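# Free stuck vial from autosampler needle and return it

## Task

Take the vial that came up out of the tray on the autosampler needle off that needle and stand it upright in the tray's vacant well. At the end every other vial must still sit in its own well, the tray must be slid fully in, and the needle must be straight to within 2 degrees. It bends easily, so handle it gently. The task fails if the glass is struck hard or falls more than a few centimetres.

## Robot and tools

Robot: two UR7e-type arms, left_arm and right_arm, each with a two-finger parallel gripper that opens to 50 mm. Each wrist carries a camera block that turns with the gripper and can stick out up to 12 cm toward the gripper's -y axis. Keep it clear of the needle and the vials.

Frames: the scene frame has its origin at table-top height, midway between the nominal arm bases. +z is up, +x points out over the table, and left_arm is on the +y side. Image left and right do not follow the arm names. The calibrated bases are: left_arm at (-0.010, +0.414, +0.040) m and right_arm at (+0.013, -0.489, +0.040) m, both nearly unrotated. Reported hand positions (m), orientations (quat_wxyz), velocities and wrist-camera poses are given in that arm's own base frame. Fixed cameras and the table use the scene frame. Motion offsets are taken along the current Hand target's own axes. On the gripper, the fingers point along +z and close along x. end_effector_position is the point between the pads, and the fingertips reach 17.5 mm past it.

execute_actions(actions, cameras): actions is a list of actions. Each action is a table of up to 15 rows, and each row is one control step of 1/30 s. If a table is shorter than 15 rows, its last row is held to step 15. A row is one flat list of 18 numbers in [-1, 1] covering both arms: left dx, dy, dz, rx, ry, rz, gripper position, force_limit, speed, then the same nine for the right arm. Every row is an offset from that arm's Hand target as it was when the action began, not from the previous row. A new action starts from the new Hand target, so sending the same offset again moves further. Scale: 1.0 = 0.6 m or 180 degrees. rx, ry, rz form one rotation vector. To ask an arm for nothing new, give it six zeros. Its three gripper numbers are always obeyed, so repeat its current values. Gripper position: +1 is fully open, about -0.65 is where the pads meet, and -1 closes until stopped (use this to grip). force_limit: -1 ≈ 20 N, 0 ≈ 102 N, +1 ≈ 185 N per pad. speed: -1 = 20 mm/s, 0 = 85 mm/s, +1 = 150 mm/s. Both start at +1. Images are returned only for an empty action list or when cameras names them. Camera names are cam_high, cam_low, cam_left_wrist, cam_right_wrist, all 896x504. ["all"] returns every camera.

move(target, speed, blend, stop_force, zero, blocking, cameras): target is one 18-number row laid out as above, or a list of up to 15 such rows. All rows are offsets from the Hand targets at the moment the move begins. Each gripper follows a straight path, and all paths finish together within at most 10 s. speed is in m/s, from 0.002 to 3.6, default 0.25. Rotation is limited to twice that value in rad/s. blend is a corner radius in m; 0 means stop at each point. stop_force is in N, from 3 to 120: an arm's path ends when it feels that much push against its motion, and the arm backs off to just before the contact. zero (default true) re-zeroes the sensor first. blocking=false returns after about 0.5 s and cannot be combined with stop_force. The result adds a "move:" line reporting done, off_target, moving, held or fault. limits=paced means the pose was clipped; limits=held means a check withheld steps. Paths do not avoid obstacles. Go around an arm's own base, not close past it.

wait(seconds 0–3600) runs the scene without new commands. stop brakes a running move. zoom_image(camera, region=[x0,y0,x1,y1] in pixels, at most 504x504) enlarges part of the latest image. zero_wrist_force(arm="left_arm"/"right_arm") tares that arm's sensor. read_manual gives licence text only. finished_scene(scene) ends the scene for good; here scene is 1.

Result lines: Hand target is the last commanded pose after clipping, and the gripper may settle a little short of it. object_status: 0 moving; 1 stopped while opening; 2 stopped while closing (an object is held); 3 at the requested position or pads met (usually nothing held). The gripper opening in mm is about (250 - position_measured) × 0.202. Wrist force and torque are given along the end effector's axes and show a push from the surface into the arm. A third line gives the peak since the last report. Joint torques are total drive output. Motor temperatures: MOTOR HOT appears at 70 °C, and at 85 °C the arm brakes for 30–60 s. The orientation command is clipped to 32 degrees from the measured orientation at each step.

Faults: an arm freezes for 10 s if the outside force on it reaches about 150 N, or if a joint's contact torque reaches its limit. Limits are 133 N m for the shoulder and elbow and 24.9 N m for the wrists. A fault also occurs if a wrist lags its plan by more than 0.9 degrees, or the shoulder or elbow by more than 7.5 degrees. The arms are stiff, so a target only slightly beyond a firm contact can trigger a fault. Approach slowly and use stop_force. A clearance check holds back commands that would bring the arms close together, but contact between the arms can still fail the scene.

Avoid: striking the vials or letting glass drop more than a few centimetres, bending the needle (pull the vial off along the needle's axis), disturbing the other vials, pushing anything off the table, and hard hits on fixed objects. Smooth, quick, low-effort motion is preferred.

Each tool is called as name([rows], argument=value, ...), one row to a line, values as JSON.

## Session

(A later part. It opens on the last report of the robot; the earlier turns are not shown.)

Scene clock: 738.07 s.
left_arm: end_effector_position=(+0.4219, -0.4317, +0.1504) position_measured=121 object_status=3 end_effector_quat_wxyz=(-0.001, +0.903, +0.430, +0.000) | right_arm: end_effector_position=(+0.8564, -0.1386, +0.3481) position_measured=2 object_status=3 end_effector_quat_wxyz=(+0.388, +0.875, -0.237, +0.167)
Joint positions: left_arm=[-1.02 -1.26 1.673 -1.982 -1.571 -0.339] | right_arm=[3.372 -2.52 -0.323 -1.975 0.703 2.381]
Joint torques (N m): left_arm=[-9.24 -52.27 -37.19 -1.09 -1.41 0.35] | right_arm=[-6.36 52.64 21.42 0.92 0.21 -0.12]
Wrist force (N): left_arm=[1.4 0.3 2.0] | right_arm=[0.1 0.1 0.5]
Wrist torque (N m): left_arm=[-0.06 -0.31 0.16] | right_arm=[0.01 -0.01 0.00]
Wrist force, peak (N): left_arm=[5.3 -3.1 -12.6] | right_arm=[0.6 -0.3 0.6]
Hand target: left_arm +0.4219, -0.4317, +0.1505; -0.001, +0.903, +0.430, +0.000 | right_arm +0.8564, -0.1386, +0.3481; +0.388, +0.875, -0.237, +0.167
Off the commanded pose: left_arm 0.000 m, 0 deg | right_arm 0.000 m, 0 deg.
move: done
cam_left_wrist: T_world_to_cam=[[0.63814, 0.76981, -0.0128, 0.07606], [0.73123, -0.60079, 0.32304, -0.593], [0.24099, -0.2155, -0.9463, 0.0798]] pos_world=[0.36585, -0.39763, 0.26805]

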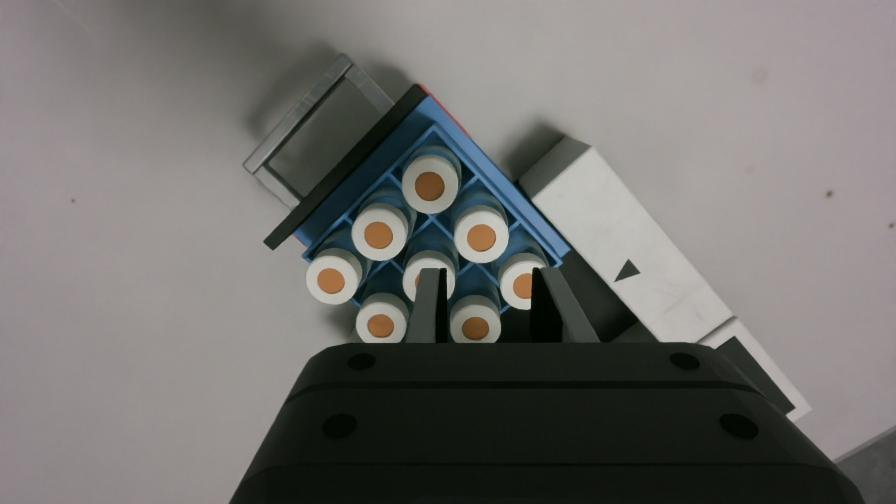

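move([
  [-0.1869,-0.1099,0.0342,0,0,0.2611,-0.64,-1,0,0,0,0,0,0,0,1,1,1],
  [-0.1869,-0.1099,0.215,0,0,0.2611,-0.64,-1,0,0,0,0,0,0,0,1,1,1],
], speed=[0.3,0.15], blend=[0.015,0], cameras=["cam_left_wrist"])

Scene clock: 756.53 s.
left_arm: end_effector_position=(+0.2999, -0.4772, +0.0217) position_measured=248 object_status=3 end_effector_quat_wxyz=(-0.001, +0.999, +0.035, +0.000) | right_arm: end_effector_position=(+0.8564, -0.1386, +0.3481) position_measured=2 object_status=3 end_effector_quat_wxyz=(+0.388, +0.875, -0.237, +0.167)
Joint positions: left_arm=[-1.248 -1.169 1.937 -2.338 -1.571 0.253] | right_arm=[3.372 -2.52 -0.323 -1.975 0.703 2.381]
Joint torques (N m): left_arm=[12.72 -25.66 -8.72 -3.43 1.52 2.14] | right_arm=[-6.92 53.02 21.54 0.65 0.46 -0.25]
Motor temperatures (°C): left_arm=[38 40 35 35 33 34] | right_arm=[29 30 32 36 38 38]
Wrist force (N): left_arm=[1.3 0.0 2.0] | right_arm=[0.5 0.2 0.3]
Wrist torque (N m): left_arm=[-0.11 -0.29 0.02] | right_arm=[0.02 -0.07 0.00]
Wrist force, peak (N): left_arm=[1.2 0.0 2.8] | right_arm=[0.4 0.7 0.3]
Hand target: left_arm +0.3000, -0.4771, +0.0215; -0.001, +0.999, +0.035, +0.000 | right_arm +0.8564, -0.1386, +0.3481; +0.388, +0.875, -0.237, +0.167
Off the commanded pose: left_arm 0.000 m, 0 deg | right_arm 0.000 m, 0 deg.
move: done
cam_left_wrist: T_world_to_cam=[[0.9982, 0.0583, -0.01394, -0.26017], [0.05967, -0.94451, 0.32301, -0.45211], [0.00567, -0.32326, -0.94629, -0.00323]] pos_world=[0.2867, -0.4129, 0.13935]

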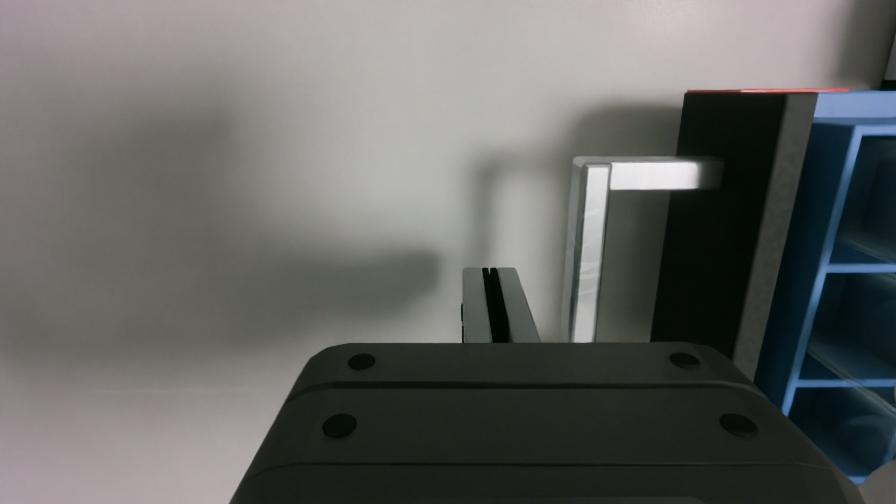

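move([
  [0.147,0,0,0,0,0,-0.64,-1,0,0,0,0,0,0,0,1,1,1],
  [0.185,0,0,0,0,0,-0.64,-1,0,0,0,0,0,0,0,1,1,1],
], speed=[0.05,0.012], blend=[0.002,0], stop_force=22, cameras=["cam_left_wrist","cam_high"])

Scene clock: 763.93 s.
left_arm: end_effector_position=(+0.3961, -0.4704, +0.0215) position_measured=248 object_status=3 end_effector_quat_wxyz=(-0.001, +0.999, +0.035, +0.000) | right_arm: end_effector_position=(+0.8564, -0.1386, +0.3481) position_measured=2 object_status=3 end_effector_quat_wxyz=(+0.388, +0.875, -0.237, +0.167)
Joint positions: left_arm=[-1.089 -1.072 1.78 -2.277 -1.571 0.412] | right_arm=[3.372 -2.52 -0.323 -1.975 0.703 2.381]
Joint torques (N m): left_arm=[-5.01 -52.59 -12.67 -3.9 3.09 -1.76] | right_arm=[-6.3 53.92 20.69 0.76 0.61 -0.26]
Wrist force (N): left_arm=[-19.1 -3.8 -4.6] | right_arm=[0.1 -0.1 0.3]
Wrist torque (N m): left_arm=[-0.16 -0.16 -0.03] | right_arm=[-0.03 -0.02 -0.01]
Wrist force, peak (N): left_arm=[-31.7 -8.2 -13.2] | right_arm=[0.6 0.2 0.7]
Hand target: left_arm +0.3961, -0.4704, +0.0215; -0.001, +0.999, +0.035, +0.000 (not the last commanded pose) | right_arm +0.8564, -0.1386, +0.3481; +0.388, +0.875, -0.237, +0.167
Off the commanded pose: left_arm 0.015 m, 0 deg | right_arm 0.000 m, 0 deg.
move: contact (left_arm); path passed 1 of 2 targets
cam_left_wrist: T_world_to_cam=[[0.9982, 0.05836, -0.01407, -0.35655], [0.05977, -0.94448, 0.32309, -0.4515], [0.00557, -0.32335, -0.94626, -0.0018]] pos_world=[0.3829, -0.4062, 0.13915]
Images, in order (width x height): cam_high 896x504, cam_left_wrist 896x504.

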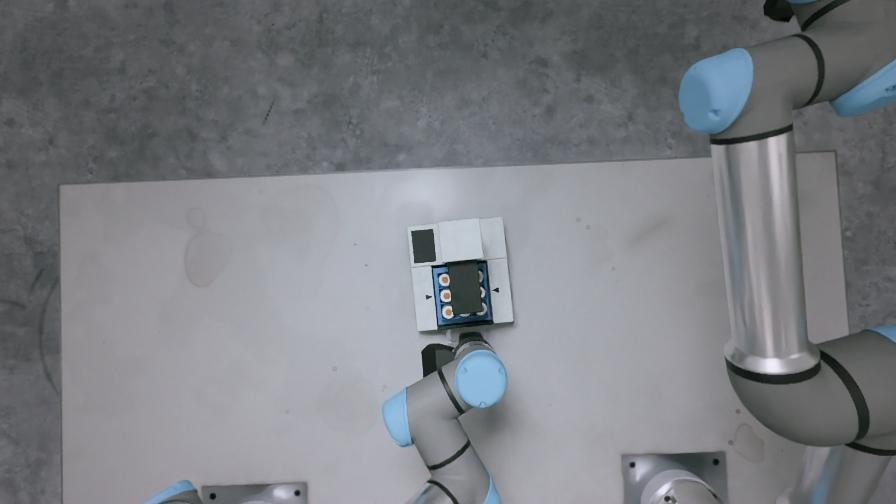

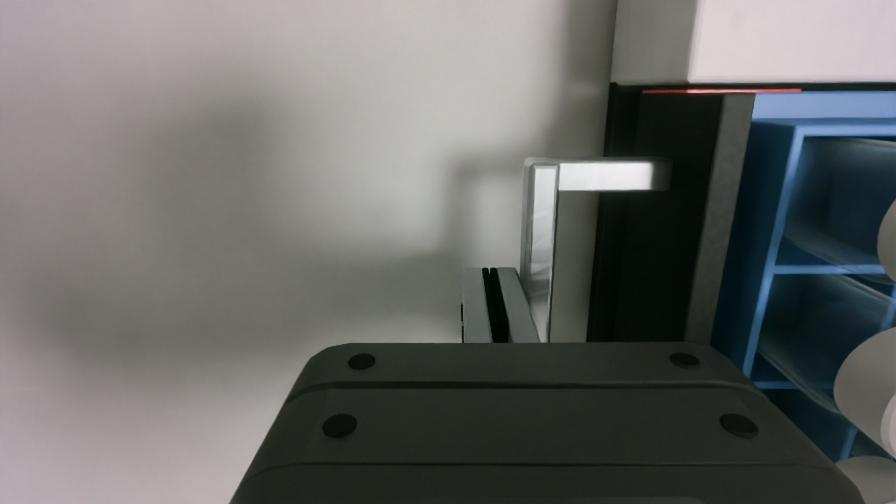

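zoom_image(camera="cam_high", region=[400, 210, 530, 350])

zoom_image(camera="cam_left_wrist", region=[560, 40, 896, 345])

Scaled by 3.600 from the camera's image (finer frame: 1280x720).

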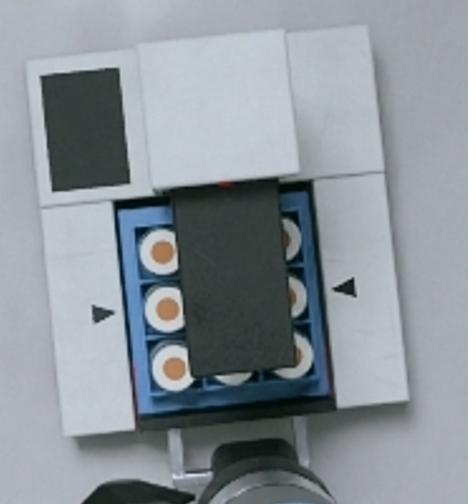

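Scaled by 1.500 from the camera's image (finer frame: 1280x720).

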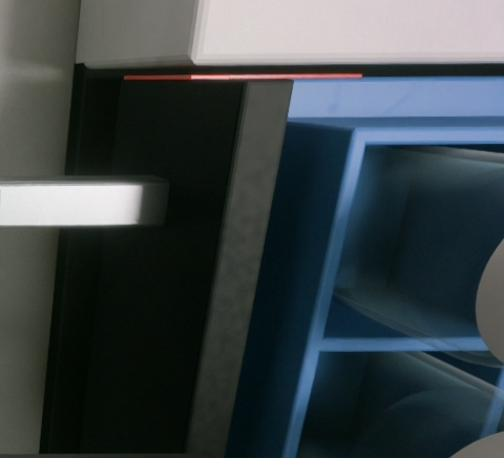

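move([
  [-0.03,0,0,0,0,0,-0.64,-1,0,0,0,0,0,0,0,1,1,1],
  [-0.08,0,-0.2,0,0,0,-0.64,-1,0,0,0,0,0,0,0,1,1,1],
], speed=[0.1,0.3], blend=[0.01,0], cameras=["cam_left_wrist","cam_high","cam_low"])

zoom_image(camera="cam_high", region=[400, 250, 520, 350])

zoom_image(camera="cam_low", region=[380, 200, 480, 300])

Scene clock: 784.70 s.
left_arm: end_effector_position=(+0.3484, -0.4739, +0.1414) position_measured=248 object_status=3 end_effector_quat_wxyz=(-0.001, +0.999, +0.035, +0.000) | right_arm: end_effector_position=(+0.8564, -0.1386, +0.3481) position_measured=2 object_status=3 end_effector_quat_wxyz=(+0.388, +0.875, -0.237, +0.167)
Joint positions: left_arm=[-1.165 -1.285 1.732 -2.017 -1.571 0.336] | right_arm=[3.372 -2.52 -0.323 -1.975 0.703 2.381]
Joint torques (N m): left_arm=[-13.95 -49.02 -36.85 -0.56 1.71 -1.63] | right_arm=[-6.17 53.64 21.74 0.95 0.73 -0.33]
Wrist force (N): left_arm=[1.6 0.2 2.1] | right_arm=[0.4 0.2 0.3]
Wrist torque (N m): left_arm=[-0.09 -0.33 0.23] | right_arm=[0.02 -0.07 -0.01]
Wrist force, peak (N): left_arm=[-19.0 -3.9 -5.7] | right_arm=[0.4 0.0 0.7]
Hand target: left_arm +0.3483, -0.4739, +0.1415; -0.001, +0.999, +0.035, +0.000 | right_arm +0.8564, -0.1386, +0.3481; +0.388, +0.875, -0.237, +0.167
Off the commanded pose: left_arm 0.000 m, 0 deg | right_arm 0.000 m, 0 deg.
move: done; blend cut to 0.009 m at target 1
cam_left_wrist: T_world_to_cam=[[0.9982, 0.05836, -0.01407, -0.30704], [0.05977, -0.94448, 0.32309, -0.49069], [0.00557, -0.32335, -0.94626, 0.11079]] pos_world=[0.3352, -0.4097, 0.25905]
Images, in order (width x height): cam_high 896x504, cam_low 896x504, cam_left_wrist 896x504.

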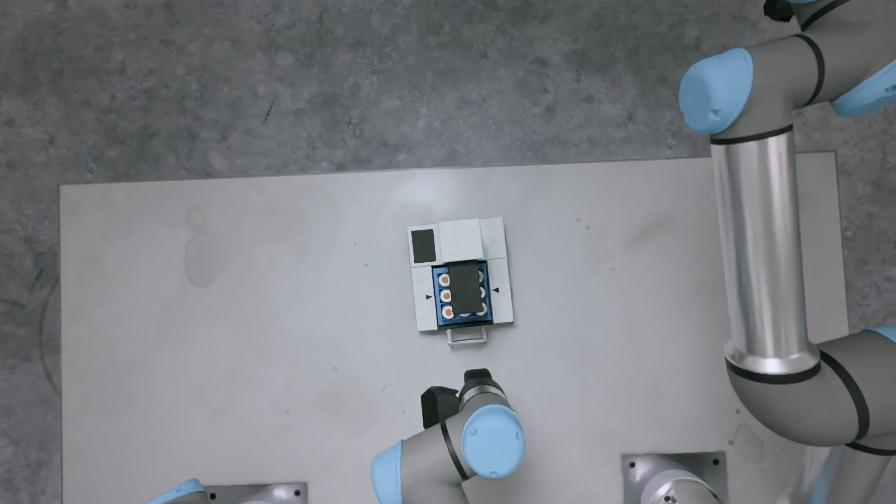

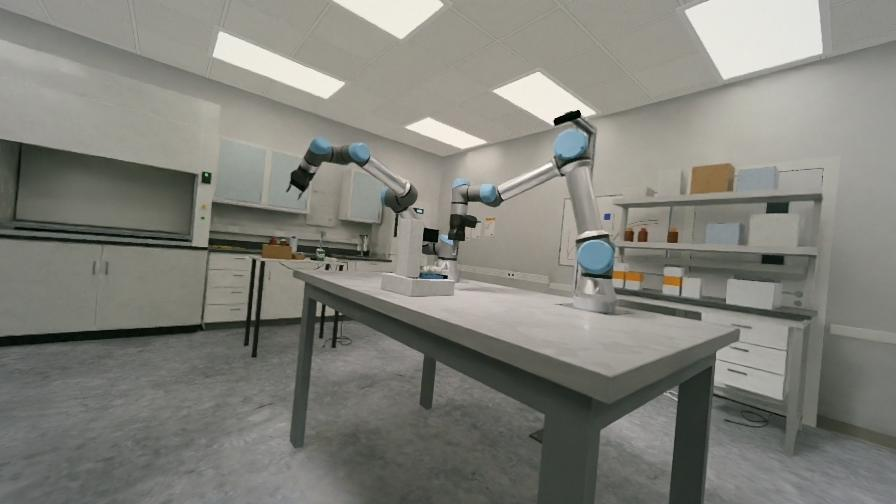

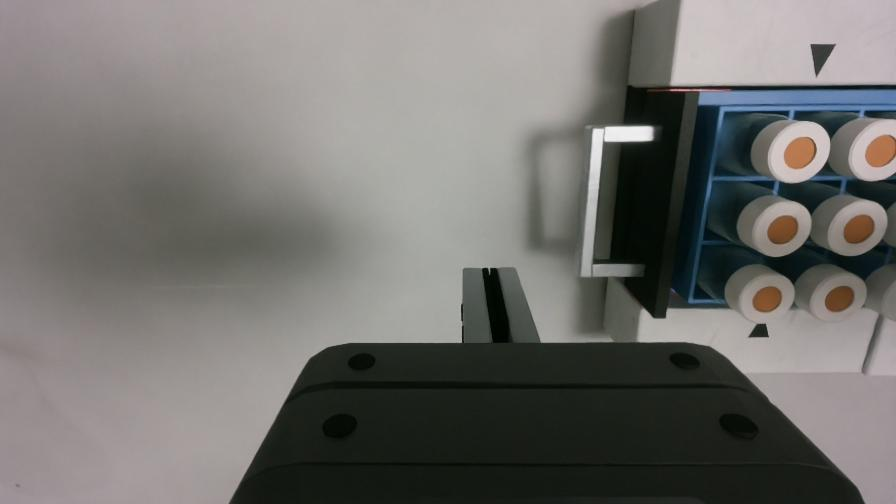

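Scaled by 4.200 from the camera's image (finer frame: 1280x720).

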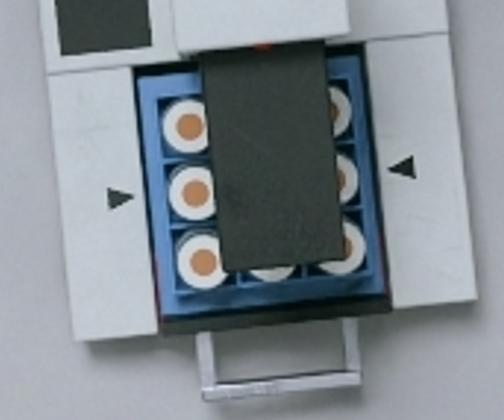

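Scaled by 5.040 from the camera's image (finer frame: 1280x720).

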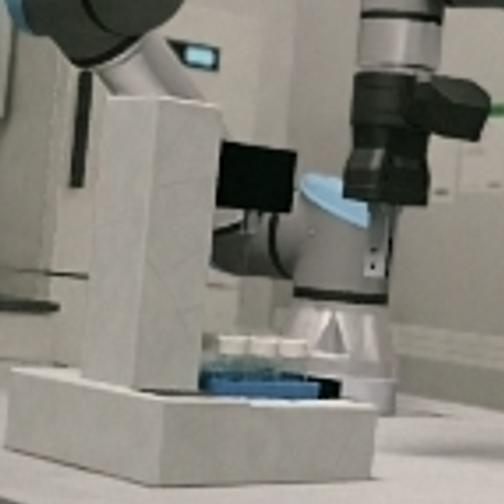

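finished_scene(scene=1)

The scene is finished: the task was done.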